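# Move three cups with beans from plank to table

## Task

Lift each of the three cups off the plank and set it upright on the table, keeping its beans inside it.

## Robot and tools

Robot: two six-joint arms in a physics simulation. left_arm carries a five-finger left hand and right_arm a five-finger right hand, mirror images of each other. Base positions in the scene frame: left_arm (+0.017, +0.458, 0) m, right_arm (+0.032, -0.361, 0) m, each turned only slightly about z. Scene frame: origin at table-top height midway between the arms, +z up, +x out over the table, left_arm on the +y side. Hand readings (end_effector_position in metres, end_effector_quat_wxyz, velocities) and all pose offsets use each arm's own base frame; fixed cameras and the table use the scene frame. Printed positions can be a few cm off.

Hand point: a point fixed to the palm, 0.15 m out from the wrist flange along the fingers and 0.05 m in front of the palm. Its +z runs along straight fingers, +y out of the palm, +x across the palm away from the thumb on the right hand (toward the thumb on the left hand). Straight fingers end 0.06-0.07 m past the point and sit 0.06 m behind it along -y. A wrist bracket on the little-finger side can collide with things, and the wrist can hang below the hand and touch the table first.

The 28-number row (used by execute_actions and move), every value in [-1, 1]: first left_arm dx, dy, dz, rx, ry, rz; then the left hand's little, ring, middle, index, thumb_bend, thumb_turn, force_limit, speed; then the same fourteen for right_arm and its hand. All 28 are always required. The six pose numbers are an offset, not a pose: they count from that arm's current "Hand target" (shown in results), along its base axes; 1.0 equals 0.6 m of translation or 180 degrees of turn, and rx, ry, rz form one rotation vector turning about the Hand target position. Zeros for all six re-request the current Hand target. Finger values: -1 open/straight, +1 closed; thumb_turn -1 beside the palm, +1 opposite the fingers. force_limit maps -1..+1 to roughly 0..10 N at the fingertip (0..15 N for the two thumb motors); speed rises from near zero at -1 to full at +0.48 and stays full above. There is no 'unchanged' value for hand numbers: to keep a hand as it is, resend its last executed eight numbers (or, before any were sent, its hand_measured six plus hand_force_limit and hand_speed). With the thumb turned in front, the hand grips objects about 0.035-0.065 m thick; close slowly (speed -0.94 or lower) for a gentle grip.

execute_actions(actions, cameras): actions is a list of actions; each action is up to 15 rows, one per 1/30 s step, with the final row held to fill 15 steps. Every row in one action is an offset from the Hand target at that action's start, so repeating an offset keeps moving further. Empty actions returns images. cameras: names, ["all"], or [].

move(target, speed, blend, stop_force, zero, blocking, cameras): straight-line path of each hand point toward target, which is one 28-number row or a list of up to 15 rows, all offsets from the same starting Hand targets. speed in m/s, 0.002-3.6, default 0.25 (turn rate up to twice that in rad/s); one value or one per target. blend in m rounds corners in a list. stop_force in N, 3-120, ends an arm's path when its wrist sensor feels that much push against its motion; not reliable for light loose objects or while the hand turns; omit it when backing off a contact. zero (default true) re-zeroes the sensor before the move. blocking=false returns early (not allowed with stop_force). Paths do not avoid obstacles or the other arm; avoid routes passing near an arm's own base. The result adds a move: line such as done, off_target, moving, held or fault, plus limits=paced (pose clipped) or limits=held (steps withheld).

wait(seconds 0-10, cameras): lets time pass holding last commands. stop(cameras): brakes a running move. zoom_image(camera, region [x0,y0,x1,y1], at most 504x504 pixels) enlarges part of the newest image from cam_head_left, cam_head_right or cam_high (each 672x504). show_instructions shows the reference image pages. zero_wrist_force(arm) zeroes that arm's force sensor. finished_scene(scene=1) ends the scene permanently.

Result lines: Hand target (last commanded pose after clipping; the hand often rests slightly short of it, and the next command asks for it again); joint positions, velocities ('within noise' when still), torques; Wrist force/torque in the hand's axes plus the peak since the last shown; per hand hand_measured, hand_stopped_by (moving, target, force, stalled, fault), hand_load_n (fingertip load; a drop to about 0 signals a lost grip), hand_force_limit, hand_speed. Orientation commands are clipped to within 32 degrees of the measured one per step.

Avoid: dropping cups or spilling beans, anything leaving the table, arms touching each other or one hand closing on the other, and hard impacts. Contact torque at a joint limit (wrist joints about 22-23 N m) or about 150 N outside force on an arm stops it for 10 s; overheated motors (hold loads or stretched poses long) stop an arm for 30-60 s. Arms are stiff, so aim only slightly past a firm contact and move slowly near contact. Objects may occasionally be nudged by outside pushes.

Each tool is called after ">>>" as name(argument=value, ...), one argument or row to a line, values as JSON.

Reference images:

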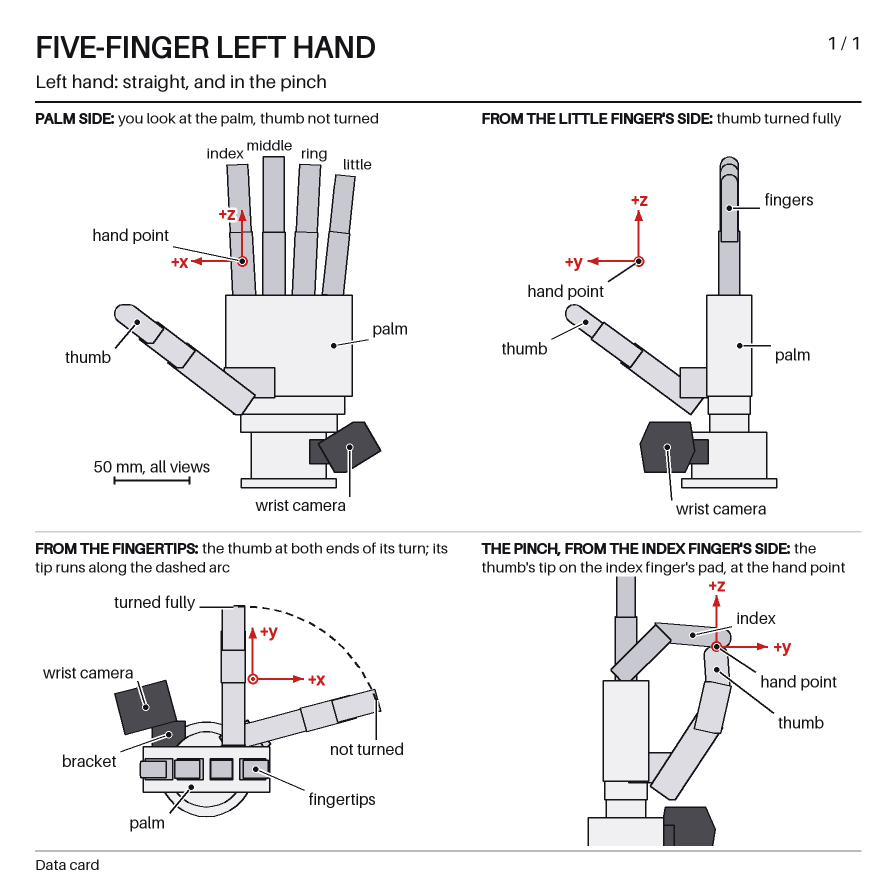

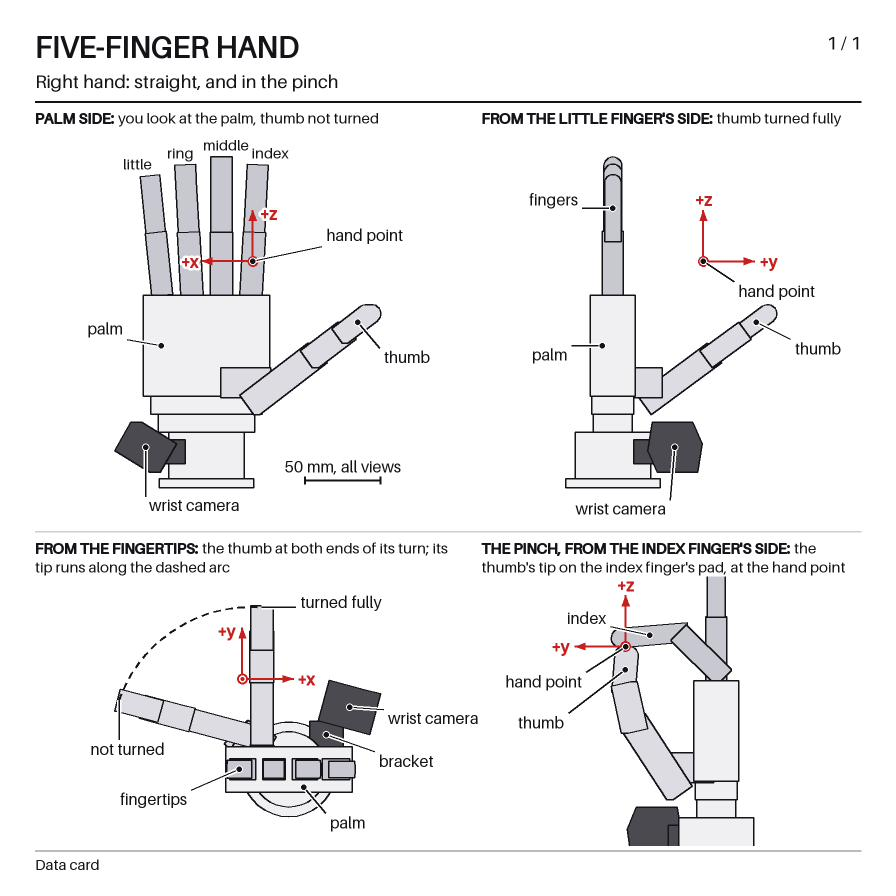

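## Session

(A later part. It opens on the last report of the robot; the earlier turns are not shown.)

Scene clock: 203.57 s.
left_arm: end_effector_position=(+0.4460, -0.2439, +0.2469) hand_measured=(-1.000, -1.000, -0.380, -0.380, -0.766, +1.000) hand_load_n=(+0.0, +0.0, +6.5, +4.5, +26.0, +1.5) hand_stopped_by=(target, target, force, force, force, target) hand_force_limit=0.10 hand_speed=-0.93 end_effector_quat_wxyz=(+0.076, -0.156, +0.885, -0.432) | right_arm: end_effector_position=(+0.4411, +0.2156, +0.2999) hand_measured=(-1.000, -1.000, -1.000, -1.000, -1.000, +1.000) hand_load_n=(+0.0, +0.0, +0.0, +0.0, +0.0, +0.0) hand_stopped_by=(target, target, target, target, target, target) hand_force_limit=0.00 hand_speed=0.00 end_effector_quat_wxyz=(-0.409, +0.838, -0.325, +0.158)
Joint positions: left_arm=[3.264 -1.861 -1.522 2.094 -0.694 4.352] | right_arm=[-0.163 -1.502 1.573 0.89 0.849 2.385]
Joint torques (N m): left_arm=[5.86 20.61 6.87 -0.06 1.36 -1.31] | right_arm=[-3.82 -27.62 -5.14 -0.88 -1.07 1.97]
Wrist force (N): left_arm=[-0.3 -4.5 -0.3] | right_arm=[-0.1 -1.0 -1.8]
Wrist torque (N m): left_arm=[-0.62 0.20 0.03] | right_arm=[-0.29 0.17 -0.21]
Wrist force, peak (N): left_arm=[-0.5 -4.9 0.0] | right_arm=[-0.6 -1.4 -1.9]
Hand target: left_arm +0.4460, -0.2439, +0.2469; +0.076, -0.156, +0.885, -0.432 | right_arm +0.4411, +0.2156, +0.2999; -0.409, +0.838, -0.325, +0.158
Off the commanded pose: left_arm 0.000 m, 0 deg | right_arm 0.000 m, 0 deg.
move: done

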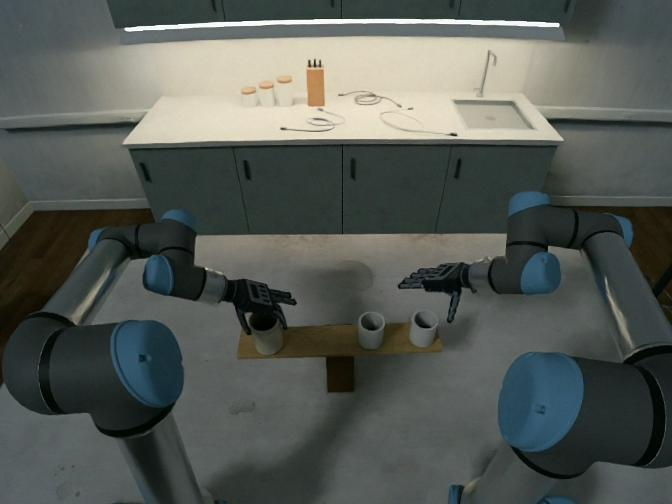

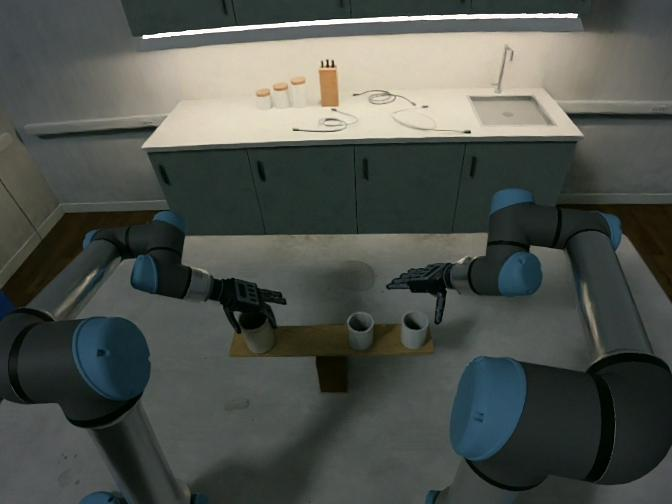

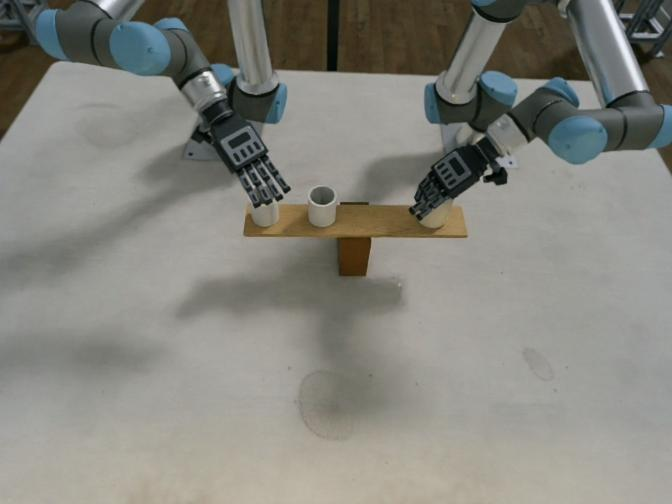

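>>> move(
  target=[0, 0, 0, 0, 0, 0, -1, -1, 0.3, 0.3, 0.2, 1, 0.1, -0.93, 0, 0, -0.1283, 0, 0, 0, -1, -1, -1, -1, -1, 1, 0, 0],
  speed=0.06,
  stop_force=6,
  cameras=["all"],
)

>>> zoom_image(
  camera="cam_head_left",
  region=[370, 260, 480, 370],
)

>>> zoom_image(
  camera="cam_high",
  region=[220, 140, 330, 250],
)

>>> zoom_image(
  camera="cam_head_right",
  region=[350, 260, 460, 370],
)

Scene clock: 212.03 s.
left_arm: end_effector_position=(+0.4460, -0.2439, +0.2469) hand_measured=(-1.000, -1.000, -0.380, -0.380, -0.766, +1.000) hand_load_n=(+0.0, -0.5, +6.5, +5.0, +26.0, +1.5) hand_stopped_by=(target, target, force, force, force, target) hand_force_limit=0.10 hand_speed=-0.93 end_effector_quat_wxyz=(+0.076, -0.156, +0.885, -0.432) | right_arm: end_effector_position=(+0.4411, +0.2156, +0.2229) hand_measured=(-1.000, -1.000, -1.000, -1.000, -1.000, +1.000) hand_load_n=(+0.0, +0.0, +0.0, +0.0, +0.0, +0.0) hand_stopped_by=(target, target, target, target, target, target) hand_force_limit=0.00 hand_speed=0.00 end_effector_quat_wxyz=(-0.409, +0.838, -0.325, +0.158)
Joint positions: left_arm=[3.264 -1.861 -1.522 2.094 -0.694 4.352] | right_arm=[-0.163 -1.471 1.739 0.693 0.849 2.385]
Joint torques (N m): left_arm=[6.33 23.24 7.14 -1.16 -0.01 -0.99] | right_arm=[5.74 -14.15 -4.66 -0.69 -1.13 2.05]
Wrist force (N): left_arm=[-0.4 -4.3 -0.5] | right_arm=[0.0 -0.9 -1.9]
Wrist torque (N m): left_arm=[-0.58 0.21 0.02] | right_arm=[-0.27 0.18 -0.21]
Wrist force, peak (N): left_arm=[-0.3 -4.9 -0.5] | right_arm=[-0.1 -1.4 -2.1]
Hand target: left_arm +0.4460, -0.2439, +0.2469; +0.076, -0.156, +0.885, -0.432 | right_arm +0.4411, +0.2156, +0.2229; -0.409, +0.838, -0.325, +0.158
Off the commanded pose: left_arm 0.000 m, 0 deg | right_arm 0.000 m, 0 deg.
move: done

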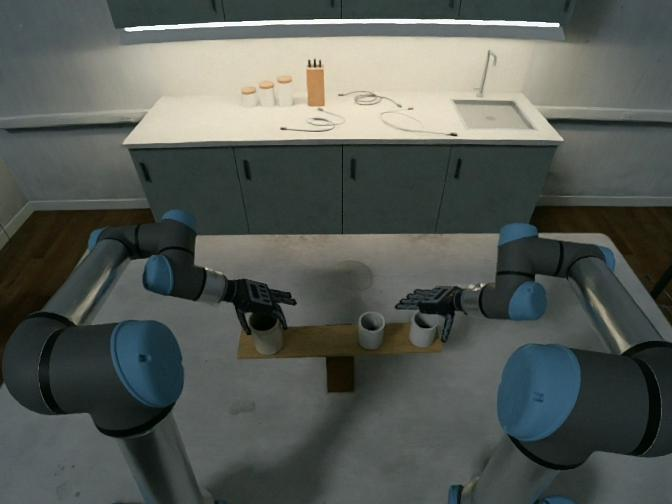

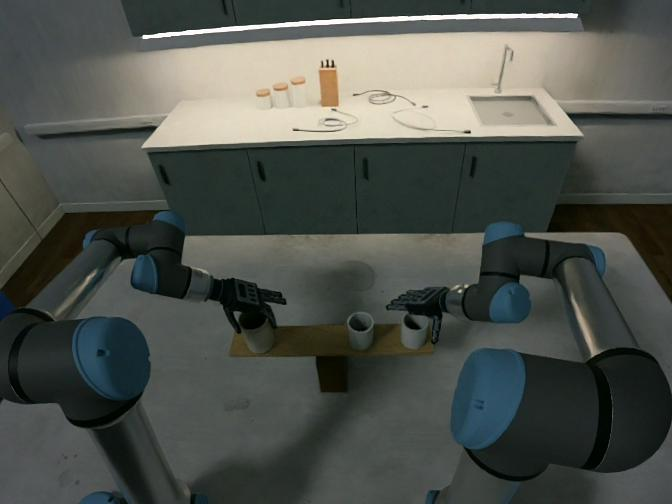

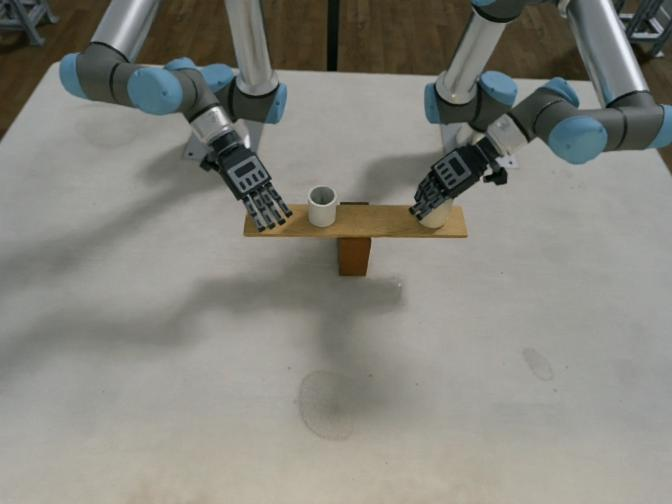

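Scaled by 4.582 from the camera's 672x504 image, which has a finer 960x720 frame.

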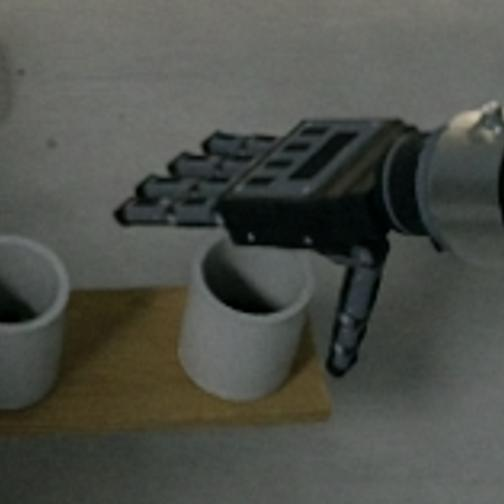

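Scaled by 4.582 from the camera's 672x504 image, which has a finer 960x720 frame.

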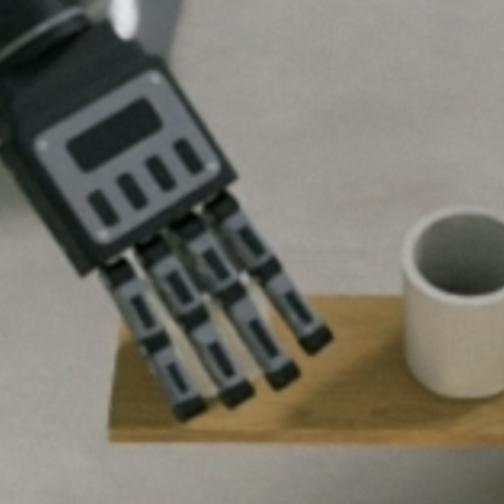

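Scaled by 4.582 from the camera's 672x504 image, which has a finer 960x720 frame.

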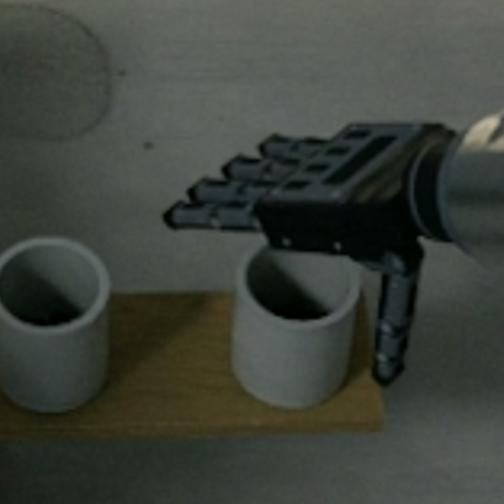

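>>> move(
  target=[0, 0, 0, 0, 0, 0, -1, -1, 0.3, 0.3, 0.2, 1, 0.1, -0.93, 0, 0, 0, 0, 0, 0, -1, -1, 0.2, 0.2, 0.1, 1, -0.8, -0.93],
  cameras=["all"],
)

>>> zoom_image(
  camera="cam_head_left",
  region=[370, 260, 480, 370],
)

>>> zoom_image(
  camera="cam_high",
  region=[220, 140, 330, 250],
)

Scene clock: 217.50 s.
left_arm: end_effector_position=(+0.4460, -0.2439, +0.2469) hand_measured=(-1.000, -1.000, -0.380, -0.380, -0.766, +1.000) hand_load_n=(+0.0, +0.0, +7.0, +5.0, +26.0, +1.5) hand_stopped_by=(target, target, force, force, force, target) hand_force_limit=0.10 hand_speed=-0.93 end_effector_quat_wxyz=(+0.076, -0.156, +0.885, -0.432) | right_arm: end_effector_position=(+0.4411, +0.2156, +0.2229) hand_measured=(-1.000, -1.000, -0.326, -0.344, -0.664, +1.000) hand_load_n=(+0.0, +0.0, +3.0, +0.0, +2.5, +0.5) hand_stopped_by=(target, target, force, force, force, target) hand_force_limit=-0.80 hand_speed=-0.93 end_effector_quat_wxyz=(-0.409, +0.838, -0.325, +0.158)
Joint positions: left_arm=[3.264 -1.861 -1.522 2.094 -0.694 4.352] | right_arm=[-0.163 -1.471 1.739 0.693 0.849 2.385]
Joint torques (N m): left_arm=[6.96 24.71 7.49 -2.13 -0.96 -0.5] | right_arm=[5.83 -14.75 -5.56 -0.54 -1.31 1.76]
Wrist force (N): left_arm=[-0.5 -5.2 -0.7] | right_arm=[0.2 -1.9 -1.8]
Wrist torque (N m): left_arm=[-0.63 0.21 0.04] | right_arm=[-0.29 0.18 -0.22]
Wrist force, peak (N): left_arm=[-0.5 -6.3 -1.0] | right_arm=[-0.1 -2.4 -1.8]
Hand target: left_arm +0.4460, -0.2439, +0.2469; +0.076, -0.156, +0.885, -0.432 | right_arm +0.4411, +0.2156, +0.2229; -0.409, +0.838, -0.325, +0.158
Off the commanded pose: left_arm 0.000 m, 0 deg | right_arm 0.000 m, 0 deg.
move: done

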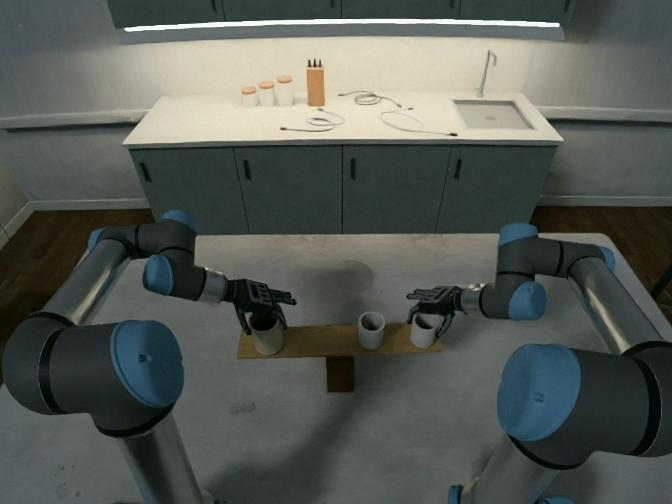

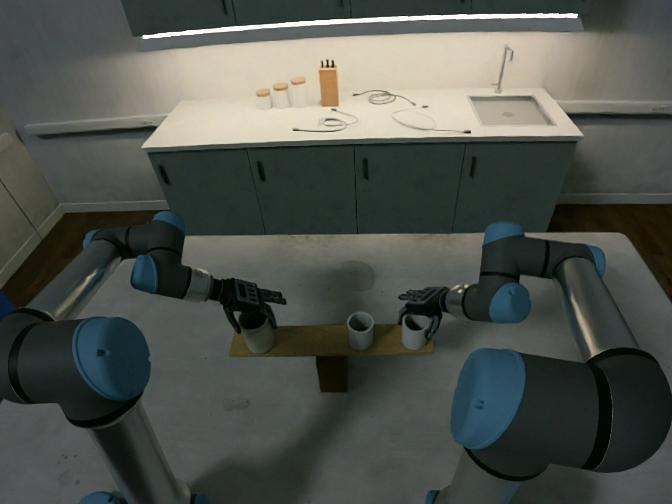

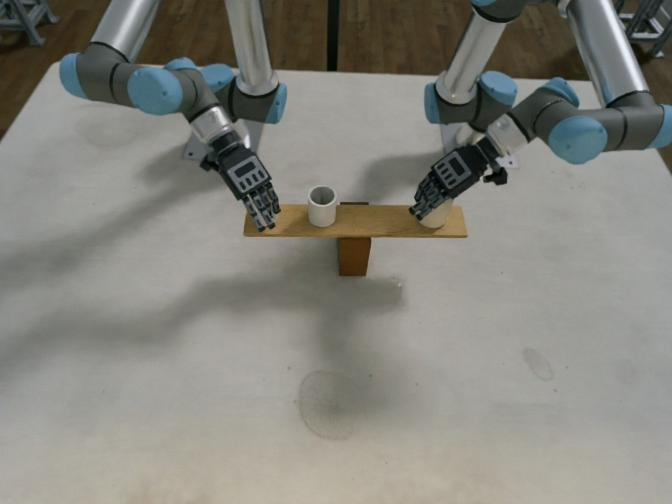

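Scaled by 4.582 from the camera's 672x504 image, which has a finer 960x720 frame.

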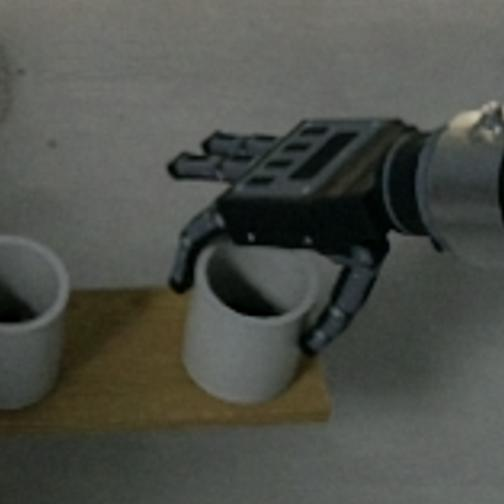

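Scaled by 4.582 from the camera's 672x504 image, which has a finer 960x720 frame.

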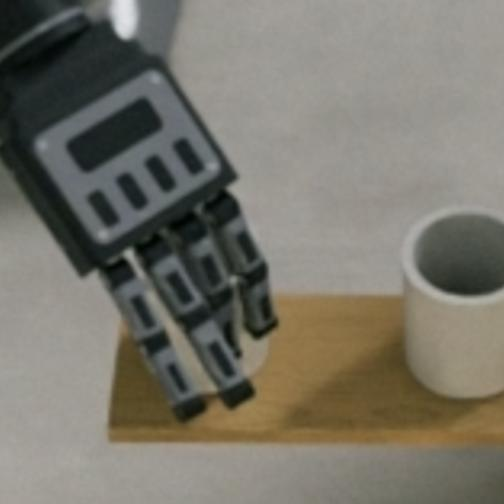

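>>> move(
  target=[0, 0, 0, 0, 0, 0, -1, -1, 0.3, 0.3, 0.2, 1, 0.1, -0.93, 0, 0, 0, 0, 0, 0, -1, -1, 0.3, 0.3, 0.2, 1, 0.0, -0.93],
  cameras=["all"],
)

>>> zoom_image(
  camera="cam_head_left",
  region=[370, 260, 480, 370],
)

>>> zoom_image(
  camera="cam_high",
  region=[220, 140, 330, 250],
)

Scene clock: 220.07 s.
left_arm: end_effector_position=(+0.4460, -0.2439, +0.2469) hand_measured=(-1.000, -1.000, -0.380, -0.380, -0.766, +1.000) hand_load_n=(+0.0, -0.5, +7.0, +5.0, +26.0, +1.5) hand_stopped_by=(target, target, force, force, force, target) hand_force_limit=0.10 hand_speed=-0.93 end_effector_quat_wxyz=(+0.076, -0.156, +0.885, -0.432) | right_arm: end_effector_position=(+0.4411, +0.2156, +0.2229) hand_measured=(-1.000, -1.000, -0.314, -0.320, -0.656, +1.000) hand_load_n=(+0.0, +0.0, +4.5, +5.5, +7.5, +0.5) hand_stopped_by=(target, target, force, force, force, target) hand_force_limit=0.00 hand_speed=-0.93 end_effector_quat_wxyz=(-0.409, +0.838, -0.325, +0.158)
Joint positions: left_arm=[3.264 -1.861 -1.522 2.094 -0.694 4.352] | right_arm=[-0.163 -1.471 1.739 0.693 0.849 2.385]
Joint torques (N m): left_arm=[6.93 26.85 8.52 -2.59 -0.83 -0.5] | right_arm=[5.29 -14.52 -5.84 -0.65 -1.33 1.7]
Wrist force (N): left_arm=[-0.4 -6.9 -1.4] | right_arm=[-0.2 -2.9 -2.0]
Wrist torque (N m): left_arm=[-0.71 0.20 0.06] | right_arm=[-0.32 0.19 -0.23]
Wrist force, peak (N): left_arm=[-0.4 -7.7 -1.8] | right_arm=[-0.3 -3.4 -2.4]
Hand target: left_arm +0.4460, -0.2439, +0.2469; +0.076, -0.156, +0.885, -0.432 | right_arm +0.4411, +0.2156, +0.2229; -0.409, +0.838, -0.325, +0.158
Off the commanded pose: left_arm 0.000 m, 0 deg | right_arm 0.000 m, 0 deg.
move: done

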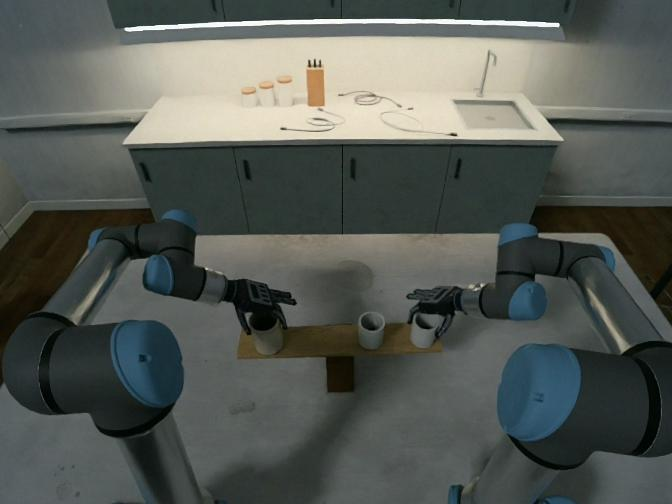

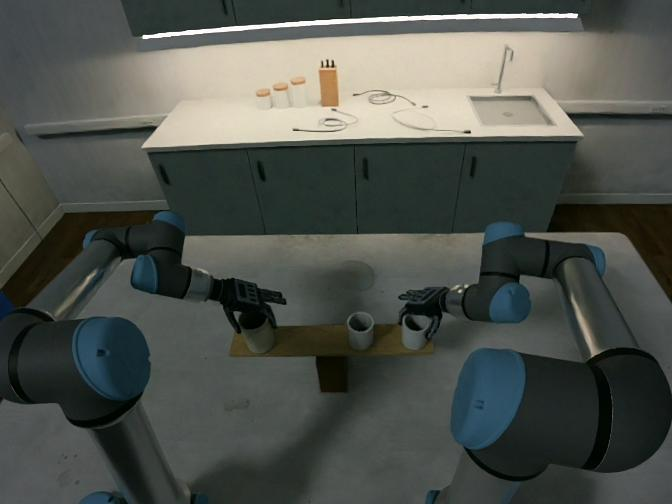

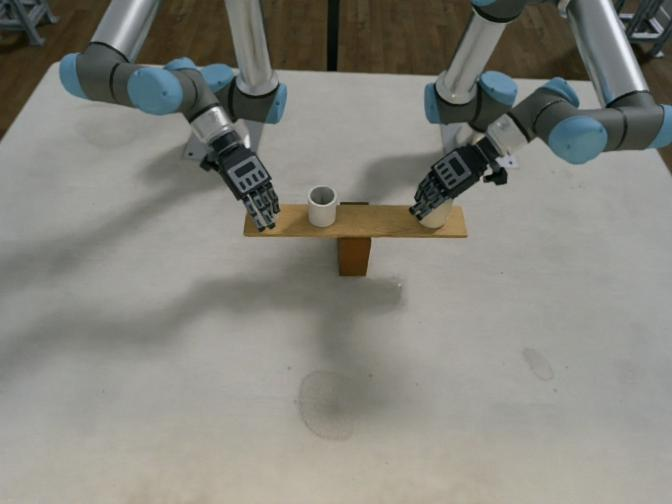

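Scaled by 4.582 from the camera's 672x504 image, which has a finer 960x720 frame.

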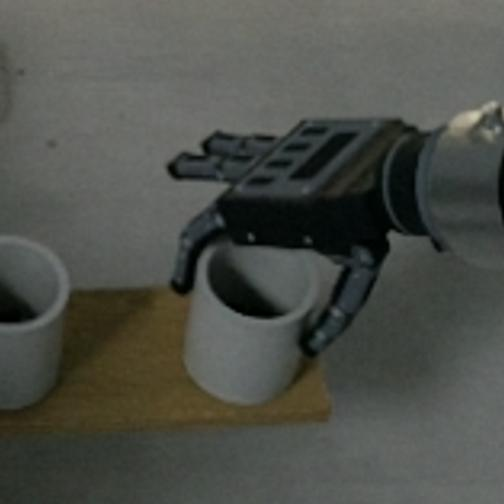

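Scaled by 4.582 from the camera's 672x504 image, which has a finer 960x720 frame.

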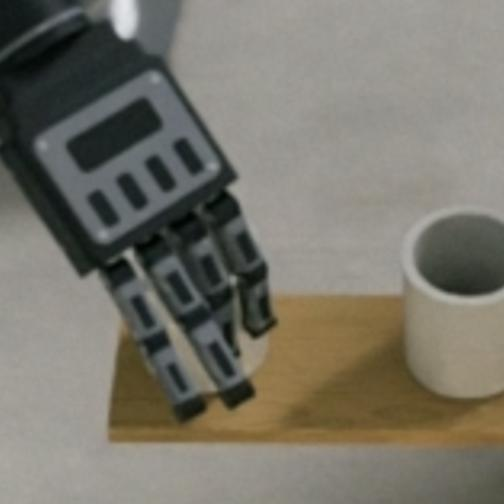

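>>> move(
  target=[0, 0, 0, 0, 0, 0, -1, -1, 0.3, 0.3, 0.2, 1, 0.1, -0.93, 0, 0, 0.05, 0, 0, 0, -1, -1, 0.3, 0.3, 0.2, 1, 0.0, -0.93],
  speed=0.04,
  cameras=["all"],
)

>>> zoom_image(
  camera="cam_head_left",
  region=[220, 250, 480, 390],
)

>>> zoom_image(
  camera="cam_high",
  region=[220, 130, 490, 280],
)

Scene clock: 225.13 s.
left_arm: end_effector_position=(+0.4460, -0.2439, +0.2469) hand_measured=(-1.000, -1.000, -0.380, -0.380, -0.766, +1.000) hand_load_n=(+0.0, +0.0, +6.5, +4.5, +26.5, +1.5) hand_stopped_by=(target, target, force, force, force, target) hand_force_limit=0.10 hand_speed=-0.93 end_effector_quat_wxyz=(+0.076, -0.156, +0.885, -0.432) | right_arm: end_effector_position=(+0.4411, +0.2157, +0.2528) hand_measured=(-1.000, -1.000, -0.314, -0.320, -0.658, +1.000) hand_load_n=(+0.0, +0.0, +4.0, +4.5, +8.5, +0.0) hand_stopped_by=(target, target, force, force, force, target) hand_force_limit=0.00 hand_speed=-0.93 end_effector_quat_wxyz=(-0.409, +0.838, -0.325, +0.158)
Joint positions: left_arm=[3.264 -1.861 -1.522 2.094 -0.694 4.352] | right_arm=[-0.163 -1.487 1.679 0.77 0.849 2.385]
Joint torques (N m): left_arm=[8.16 29.78 8.52 -2.89 2.64 -0.01] | right_arm=[0.99 -38.48 -37.68 2.82 -1.47 -1.46]
Wrist force (N): left_arm=[-0.8 -0.8 1.2] | right_arm=[-0.1 0.9 -0.4]
Wrist torque (N m): left_arm=[-0.47 0.25 -0.04] | right_arm=[-0.24 0.19 -0.19]
Wrist force, peak (N): left_arm=[-0.5 -8.0 -1.8] | right_arm=[-0.4 -3.6 -2.5]
Hand target: left_arm +0.4460, -0.2439, +0.2469; +0.076, -0.156, +0.885, -0.432 | right_arm +0.4411, +0.2156, +0.2529; -0.409, +0.838, -0.325, +0.158
Off the commanded pose: left_arm 0.000 m, 0 deg | right_arm 0.000 m, 0 deg.
move: done

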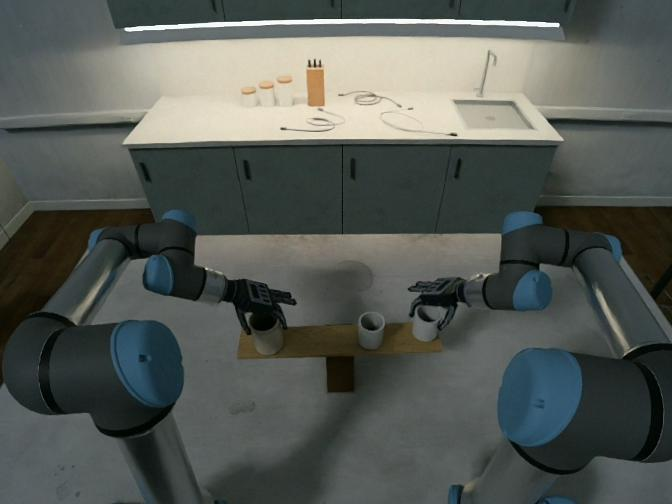

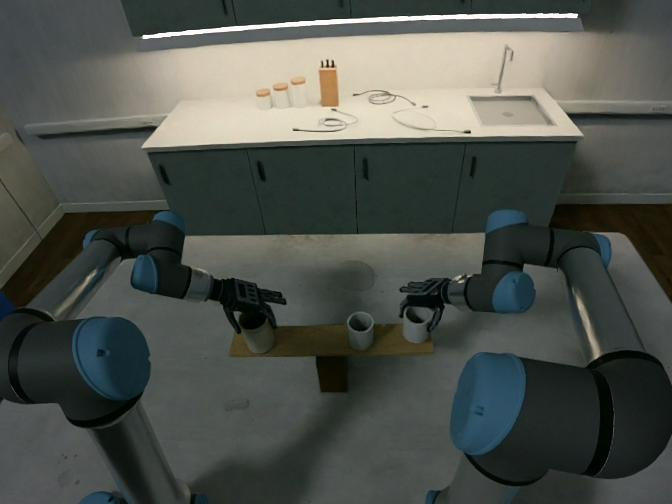

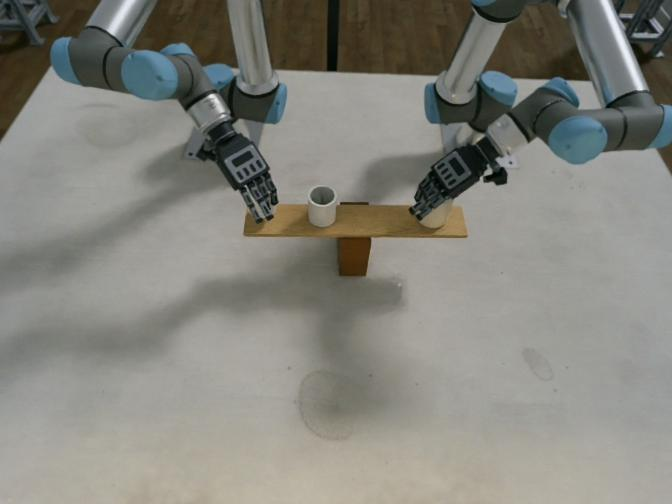

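Scaled by 1.938 from the camera's 672x504 image, which has a finer 960x720 frame.

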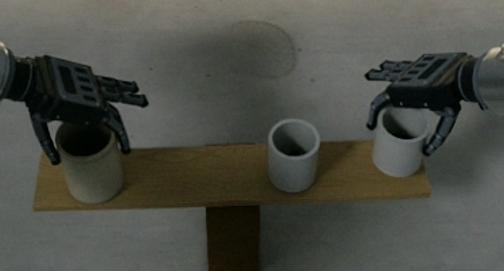

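Scaled by 1.867 from the camera's 672x504 image, which has a finer 960x720 frame.

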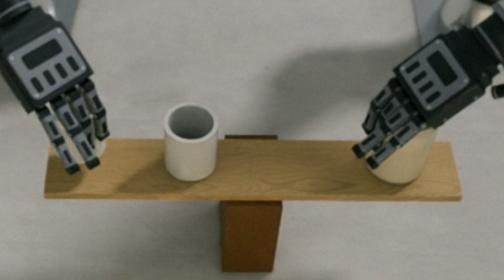

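>>> move(
  target=[
    [0, 0, 0, 0, 0, 0, -1, -1, 0.3, 0.3, 0.2, 1, 0.1, -0.93, 0, 0, 0.08, 0, 0, 0, -1, -1, 0.3, 0.3, 0.2, 1, 0.0, -0.93],
    [0, 0, 0, 0, 0, 0, -1, -1, 0.3, 0.3, 0.2, 1, 0.1, -0.93, 0.17, -0.341, 0.05, 0, 0, 0, -1, -1, 0.3, 0.3, 0.2, 1, 0.0, -0.93],
    [0, 0, 0, 0, 0, 0, -1, -1, 0.3, 0.3, 0.2, 1, 0.1, -0.93, 0.17, -0.341, -0.25, 0, 0, 0, -1, -1, 0.3, 0.3, 0.2, 1, 0.0, -0.93],
  ],
  speed=0.12,
  blend=[0.03, 0.03, 0],
  cameras=["all"],
)

>>> zoom_image(
  camera="cam_head_left",
  region=[220, 250, 520, 390],
)

>>> zoom_image(
  camera="cam_high",
  region=[100, 130, 490, 330],
)

Scene clock: 235.67 s.
left_arm: end_effector_position=(+0.4460, -0.2439, +0.2469) hand_measured=(-1.000, -1.000, -0.380, -0.380, -0.766, +1.000) hand_load_n=(+0.0, +0.0, +6.5, +4.5, +26.5, +2.0) hand_stopped_by=(target, target, force, force, force, target) hand_force_limit=0.10 hand_speed=-0.93 end_effector_quat_wxyz=(+0.076, -0.156, +0.885, -0.432) | right_arm: end_effector_position=(+0.5431, +0.0110, +0.1030) hand_measured=(-1.000, -1.000, -0.314, -0.320, -0.658, +1.000) hand_load_n=(-0.5, -0.5, +4.0, +4.5, +8.5, +0.0) hand_stopped_by=(target, target, force, force, force, target) hand_force_limit=0.00 hand_speed=-0.93 end_effector_quat_wxyz=(-0.409, +0.838, -0.325, +0.158)
Joint positions: left_arm=[3.264 -1.861 -1.522 2.094 -0.694 4.352] | right_arm=[-0.557 -1.035 1.574 0.804 0.684 1.864]
Joint torques (N m): left_arm=[9.44 34.4 9.34 -2.97 2.81 0.65] | right_arm=[6.13 -29.88 -1.78 -0.05 -4.15 1.59]
Wrist force (N): left_arm=[-0.7 -1.5 0.6] | right_arm=[0.0 0.8 -0.5]
Wrist torque (N m): left_arm=[-0.49 0.22 -0.02] | right_arm=[-0.26 0.15 -0.10]
Wrist force, peak (N): left_arm=[-0.7 -1.5 0.7] | right_arm=[-0.2 1.9 0.1]
Hand target: left_arm +0.4460, -0.2439, +0.2469; +0.076, -0.156, +0.885, -0.432 | right_arm +0.5431, +0.0110, +0.1029; -0.409, +0.838, -0.325, +0.158
Off the commanded pose: left_arm 0.000 m, 0 deg | right_arm 0.000 m, 0 deg.
move: done; blend cut to 0.024 m at target 1

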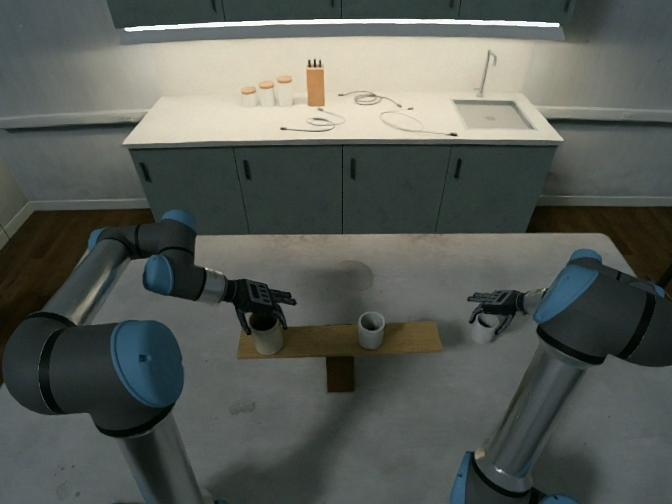

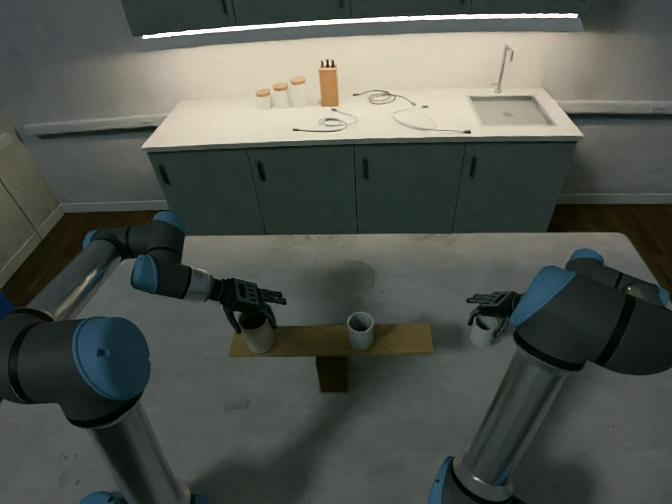

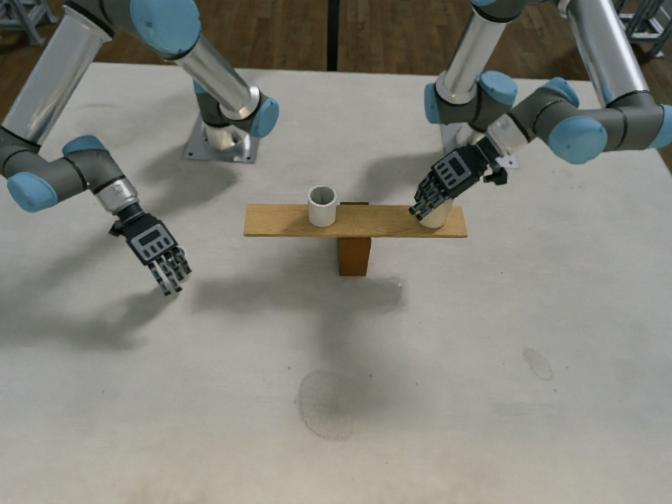

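Scaled by 1.680 from the camera's 672x504 image, which has a finer 960x720 frame.

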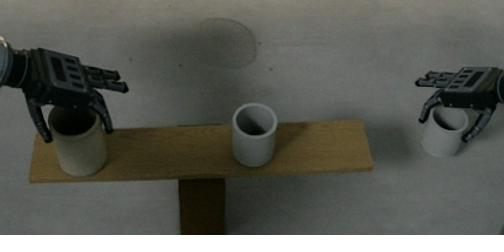

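Scaled by 1.292 from the camera's 672x504 image, which has a finer 960x720 frame.

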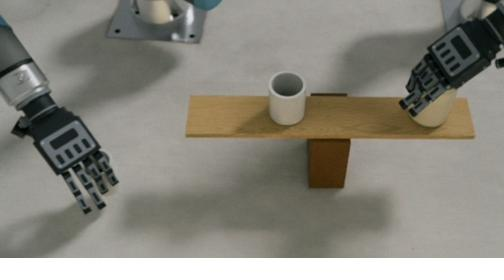

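>>> move(
  target=[0, 0, 0, 0, 0, 0, -1, -1, 0.3, 0.3, 0.2, 1, 0.1, -0.93, 0, 0, -0.097, 0, 0, 0, -1, -1, 0.3, 0.3, 0.2, 1, 0.0, -0.93],
  speed=0.02,
  stop_force=3,
  cameras=["all"],
)

>>> zoom_image(
  camera="cam_head_left",
  region=[440, 270, 540, 370],
)

>>> zoom_image(
  camera="cam_high",
  region=[100, 200, 230, 330],
)

Scene clock: 240.83 s.
left_arm: end_effector_position=(+0.4460, -0.2439, +0.2469) hand_measured=(-1.000, -1.000, -0.380, -0.380, -0.766, +1.000) hand_load_n=(+0.0, +0.0, +6.5, +4.5, +26.5, +1.5) hand_stopped_by=(target, target, force, force, force, target) hand_force_limit=0.10 hand_speed=-0.93 end_effector_quat_wxyz=(+0.076, -0.156, +0.885, -0.432) | right_arm: end_effector_position=(+0.5431, +0.0111, +0.0615) hand_measured=(-1.000, -1.000, -0.314, -0.320, -0.658, +1.000) hand_load_n=(+0.0, +0.0, +4.0, +4.5, +8.5, +0.0) hand_stopped_by=(target, target, force, force, force, target) hand_force_limit=0.00 hand_speed=-0.93 end_effector_quat_wxyz=(-0.409, +0.838, -0.325, +0.158)
Joint positions: left_arm=[3.264 -1.861 -1.522 2.094 -0.694 4.352] | right_arm=[-0.557 -0.982 1.609 0.715 0.684 1.864]
Joint torques (N m): left_arm=[9.03 37.32 9.46 -2.95 2.67 0.9] | right_arm=[-1.41 -58.13 -32.38 3.93 -2.89 -0.99]
Wrist force (N): left_arm=[-0.9 -1.3 0.5] | right_arm=[-0.1 1.0 -0.7]
Wrist torque (N m): left_arm=[-0.45 0.23 -0.04] | right_arm=[-0.22 0.18 -0.10]
Wrist force, peak (N): left_arm=[-0.7 -1.4 0.8] | right_arm=[0.9 -6.0 -9.6]
Hand target: left_arm +0.4460, -0.2439, +0.2469; +0.076, -0.156, +0.885, -0.432 | right_arm +0.5431, +0.0111, +0.0615; -0.409, +0.838, -0.325, +0.158 (not the last commanded pose)
Off the commanded pose: left_arm 0.000 m, 0 deg | right_arm 0.017 m, 0 deg.
move: contact (right_arm)

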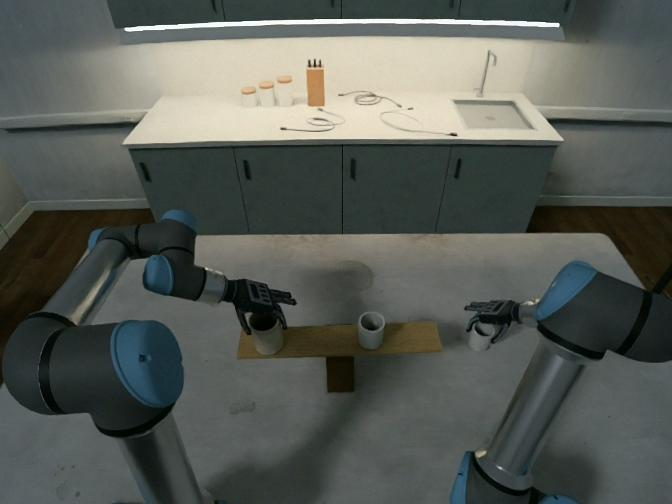

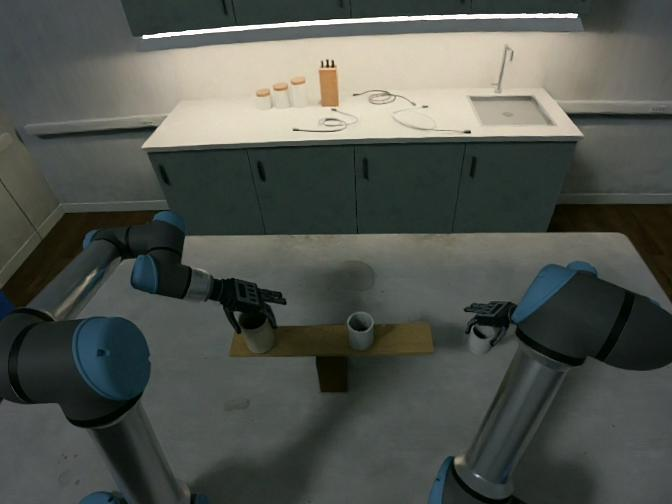

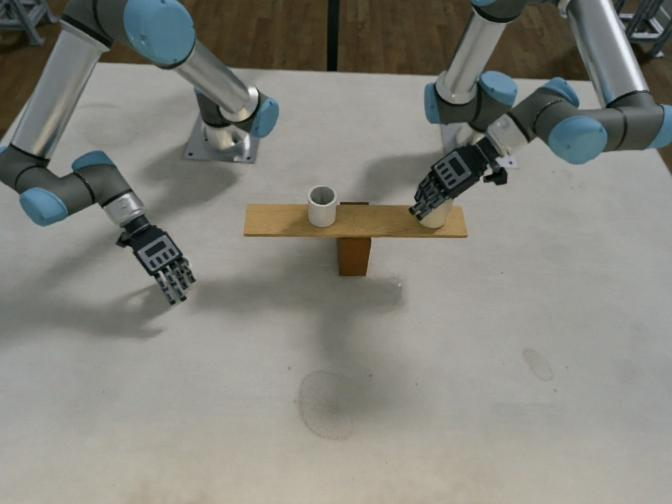

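Scaled by 5.040 from the camera's 672x504 image, which has a finer 960x720 frame.

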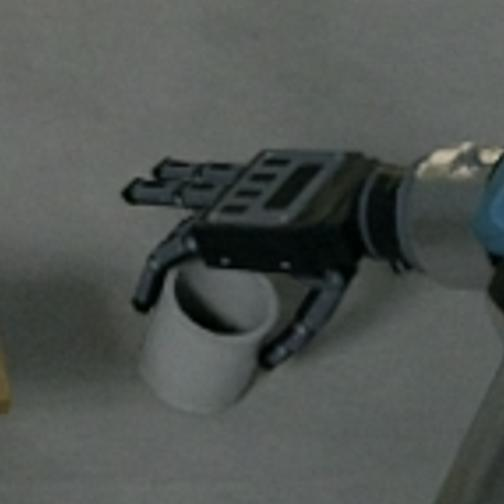

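Scaled by 3.877 from the camera's 672x504 image, which has a finer 960x720 frame.

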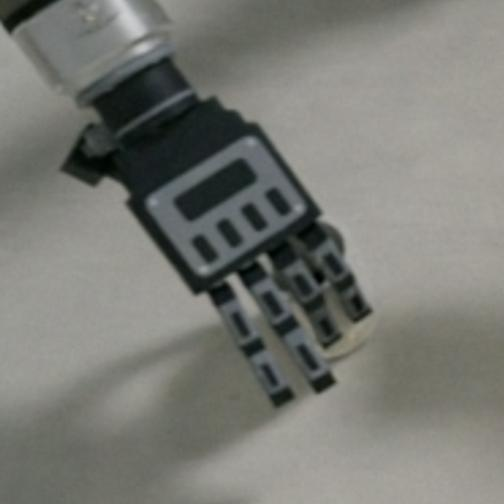

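>>> move(
  target=[0, 0, 0, 0, 0, 0, -1, -1, 0.3, 0.3, 0.2, 1, 0.1, -0.93, 0, 0, -0.015, 0, 0, 0, -1, -1, 0.3, 0.3, 0.2, 1, 0.0, -0.93],
  speed=0.006,
  stop_force=3,
)

Scene clock: 245.43 s.
left_arm: end_effector_position=(+0.4460, -0.2439, +0.2469) hand_measured=(-1.000, -1.000, -0.380, -0.380, -0.766, +1.000) hand_load_n=(+0.0, +0.0, +6.5, +4.0, +26.5, +1.5) hand_stopped_by=(target, target, force, force, force, target) hand_force_limit=0.10 hand_speed=-0.93 end_effector_quat_wxyz=(+0.076, -0.156, +0.885, -0.432) | right_arm: end_effector_position=(+0.5433, +0.0110, +0.0609) hand_measured=(-1.000, -1.000, -0.314, -0.320, -0.658, +1.000) hand_load_n=(+0.0, +0.0, +5.0, +5.0, +7.5, +0.0) hand_stopped_by=(target, target, force, force, force, target) hand_force_limit=0.00 hand_speed=-0.93 end_effector_quat_wxyz=(-0.409, +0.838, -0.325, +0.158)
Joint positions: left_arm=[3.264 -1.861 -1.522 2.094 -0.694 4.352] | right_arm=[-0.557 -0.981 1.61 0.713 0.684 1.864]
Joint torques (N m): left_arm=[8.95 39.7 10.05 -3.05 2.82 1.04] | right_arm=[-1.91 -55.25 -29.71 3.47 -0.1 -1.11]
Wrist force (N): left_arm=[-0.7 -0.7 1.0] | right_arm=[0.0 -3.9 -2.4]
Wrist torque (N m): left_arm=[-0.43 0.22 -0.03] | right_arm=[-0.46 0.21 -0.17]
Wrist force, peak (N): left_arm=[-0.8 -1.6 0.9] | right_arm=[1.6 -8.0 -5.3]
Hand target: left_arm +0.4460, -0.2439, +0.2469; +0.076, -0.156, +0.885, -0.432 | right_arm +0.5433, +0.0109, +0.0609; -0.409, +0.838, -0.325, +0.158 (not the last commanded pose)
Off the commanded pose: left_arm 0.000 m, 0 deg | right_arm 0.008 m, 0 deg.
move: contact (right_arm)

>>> move(
  target=[0, 0, 0, 0, 0, 0, -1, -1, 0.3, 0.3, 0.2, 1, 0.1, -0.93, 0, 0, 0, 0, 0, 0, -1, -1, -0.7, -0.7, -0.95, 1, 0.0, -0.8],
  cameras=["all"],
)

>>> zoom_image(
  camera="cam_head_left",
  region=[440, 270, 540, 370],
)

Scene clock: 248.77 s.
left_arm: end_effector_position=(+0.4460, -0.2439, +0.2469) hand_measured=(-1.000, -1.000, -0.380, -0.380, -0.766, +1.000) hand_load_n=(+0.0, +0.0, +6.5, +4.5, +26.0, +1.5) hand_stopped_by=(target, target, force, force, force, target) hand_force_limit=0.10 hand_speed=-0.93 end_effector_quat_wxyz=(+0.076, -0.156, +0.885, -0.432) | right_arm: end_effector_position=(+0.5433, +0.0109, +0.0609) hand_measured=(-1.000, -1.000, -0.700, -0.700, -0.950, +1.000) hand_load_n=(+0.0, -0.5, +0.0, +0.0, +0.0, +0.0) hand_stopped_by=(target, target, target, target, target, target) hand_force_limit=0.00 hand_speed=-0.80 end_effector_quat_wxyz=(-0.409, +0.838, -0.325, +0.158)
Joint positions: left_arm=[3.264 -1.861 -1.522 2.094 -0.694 4.352] | right_arm=[-0.557 -0.981 1.61 0.713 0.684 1.864]
Joint torques (N m): left_arm=[9.19 39.74 10.9 -3.01 2.72 1.07] | right_arm=[-1.09 -55.43 -30.09 2.23 0.03 -1.05]
Wrist force (N): left_arm=[-0.8 -0.8 1.0] | right_arm=[0.1 -1.0 -1.8]
Wrist torque (N m): left_arm=[-0.45 0.23 -0.04] | right_arm=[-0.30 0.15 -0.11]
Wrist force, peak (N): left_arm=[-0.8 -1.6 0.6] | right_arm=[0.0 -4.7 -3.2]
Hand target: left_arm +0.4460, -0.2439, +0.2469; +0.076, -0.156, +0.885, -0.432 | right_arm +0.5433, +0.0109, +0.0609; -0.409, +0.838, -0.325, +0.158
Off the commanded pose: left_arm 0.000 m, 0 deg | right_arm 0.000 m, 0 deg.
move: done

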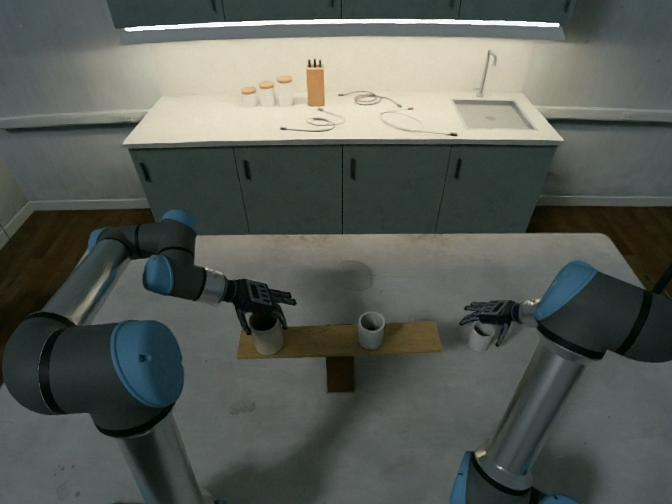

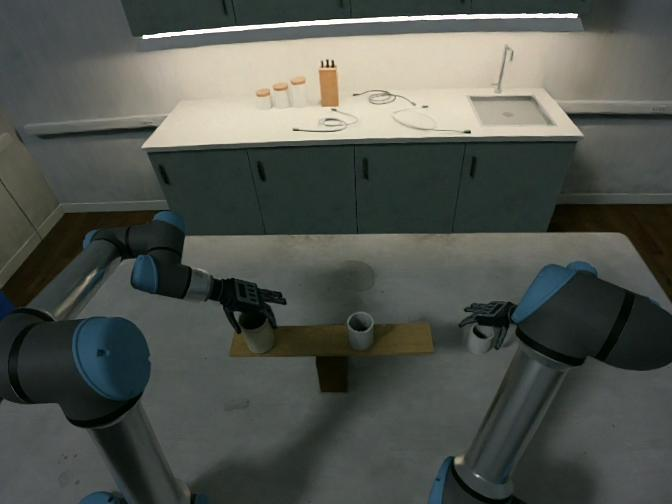

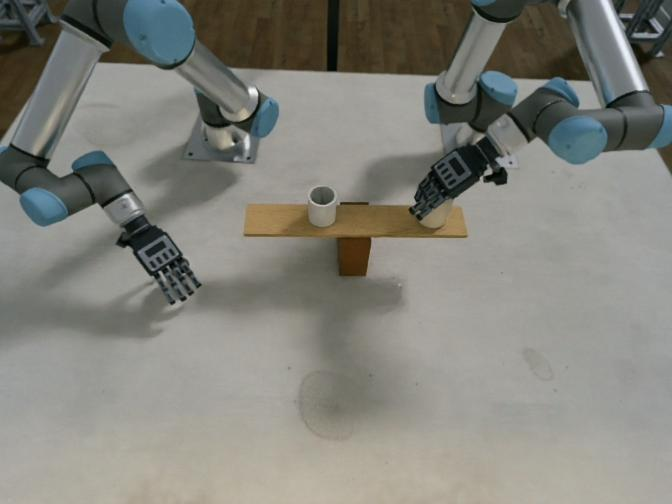

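Scaled by 5.040 from the camera's 672x504 image, which has a finer 960x720 frame.

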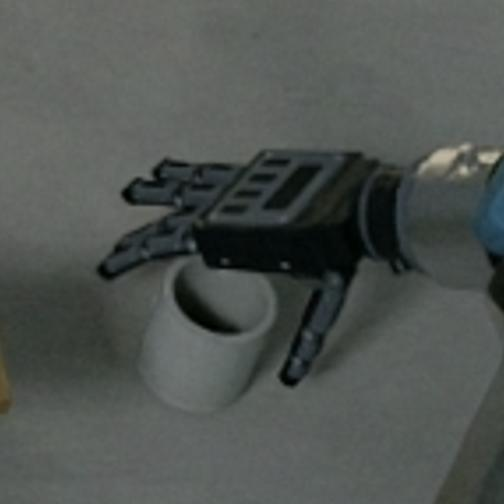

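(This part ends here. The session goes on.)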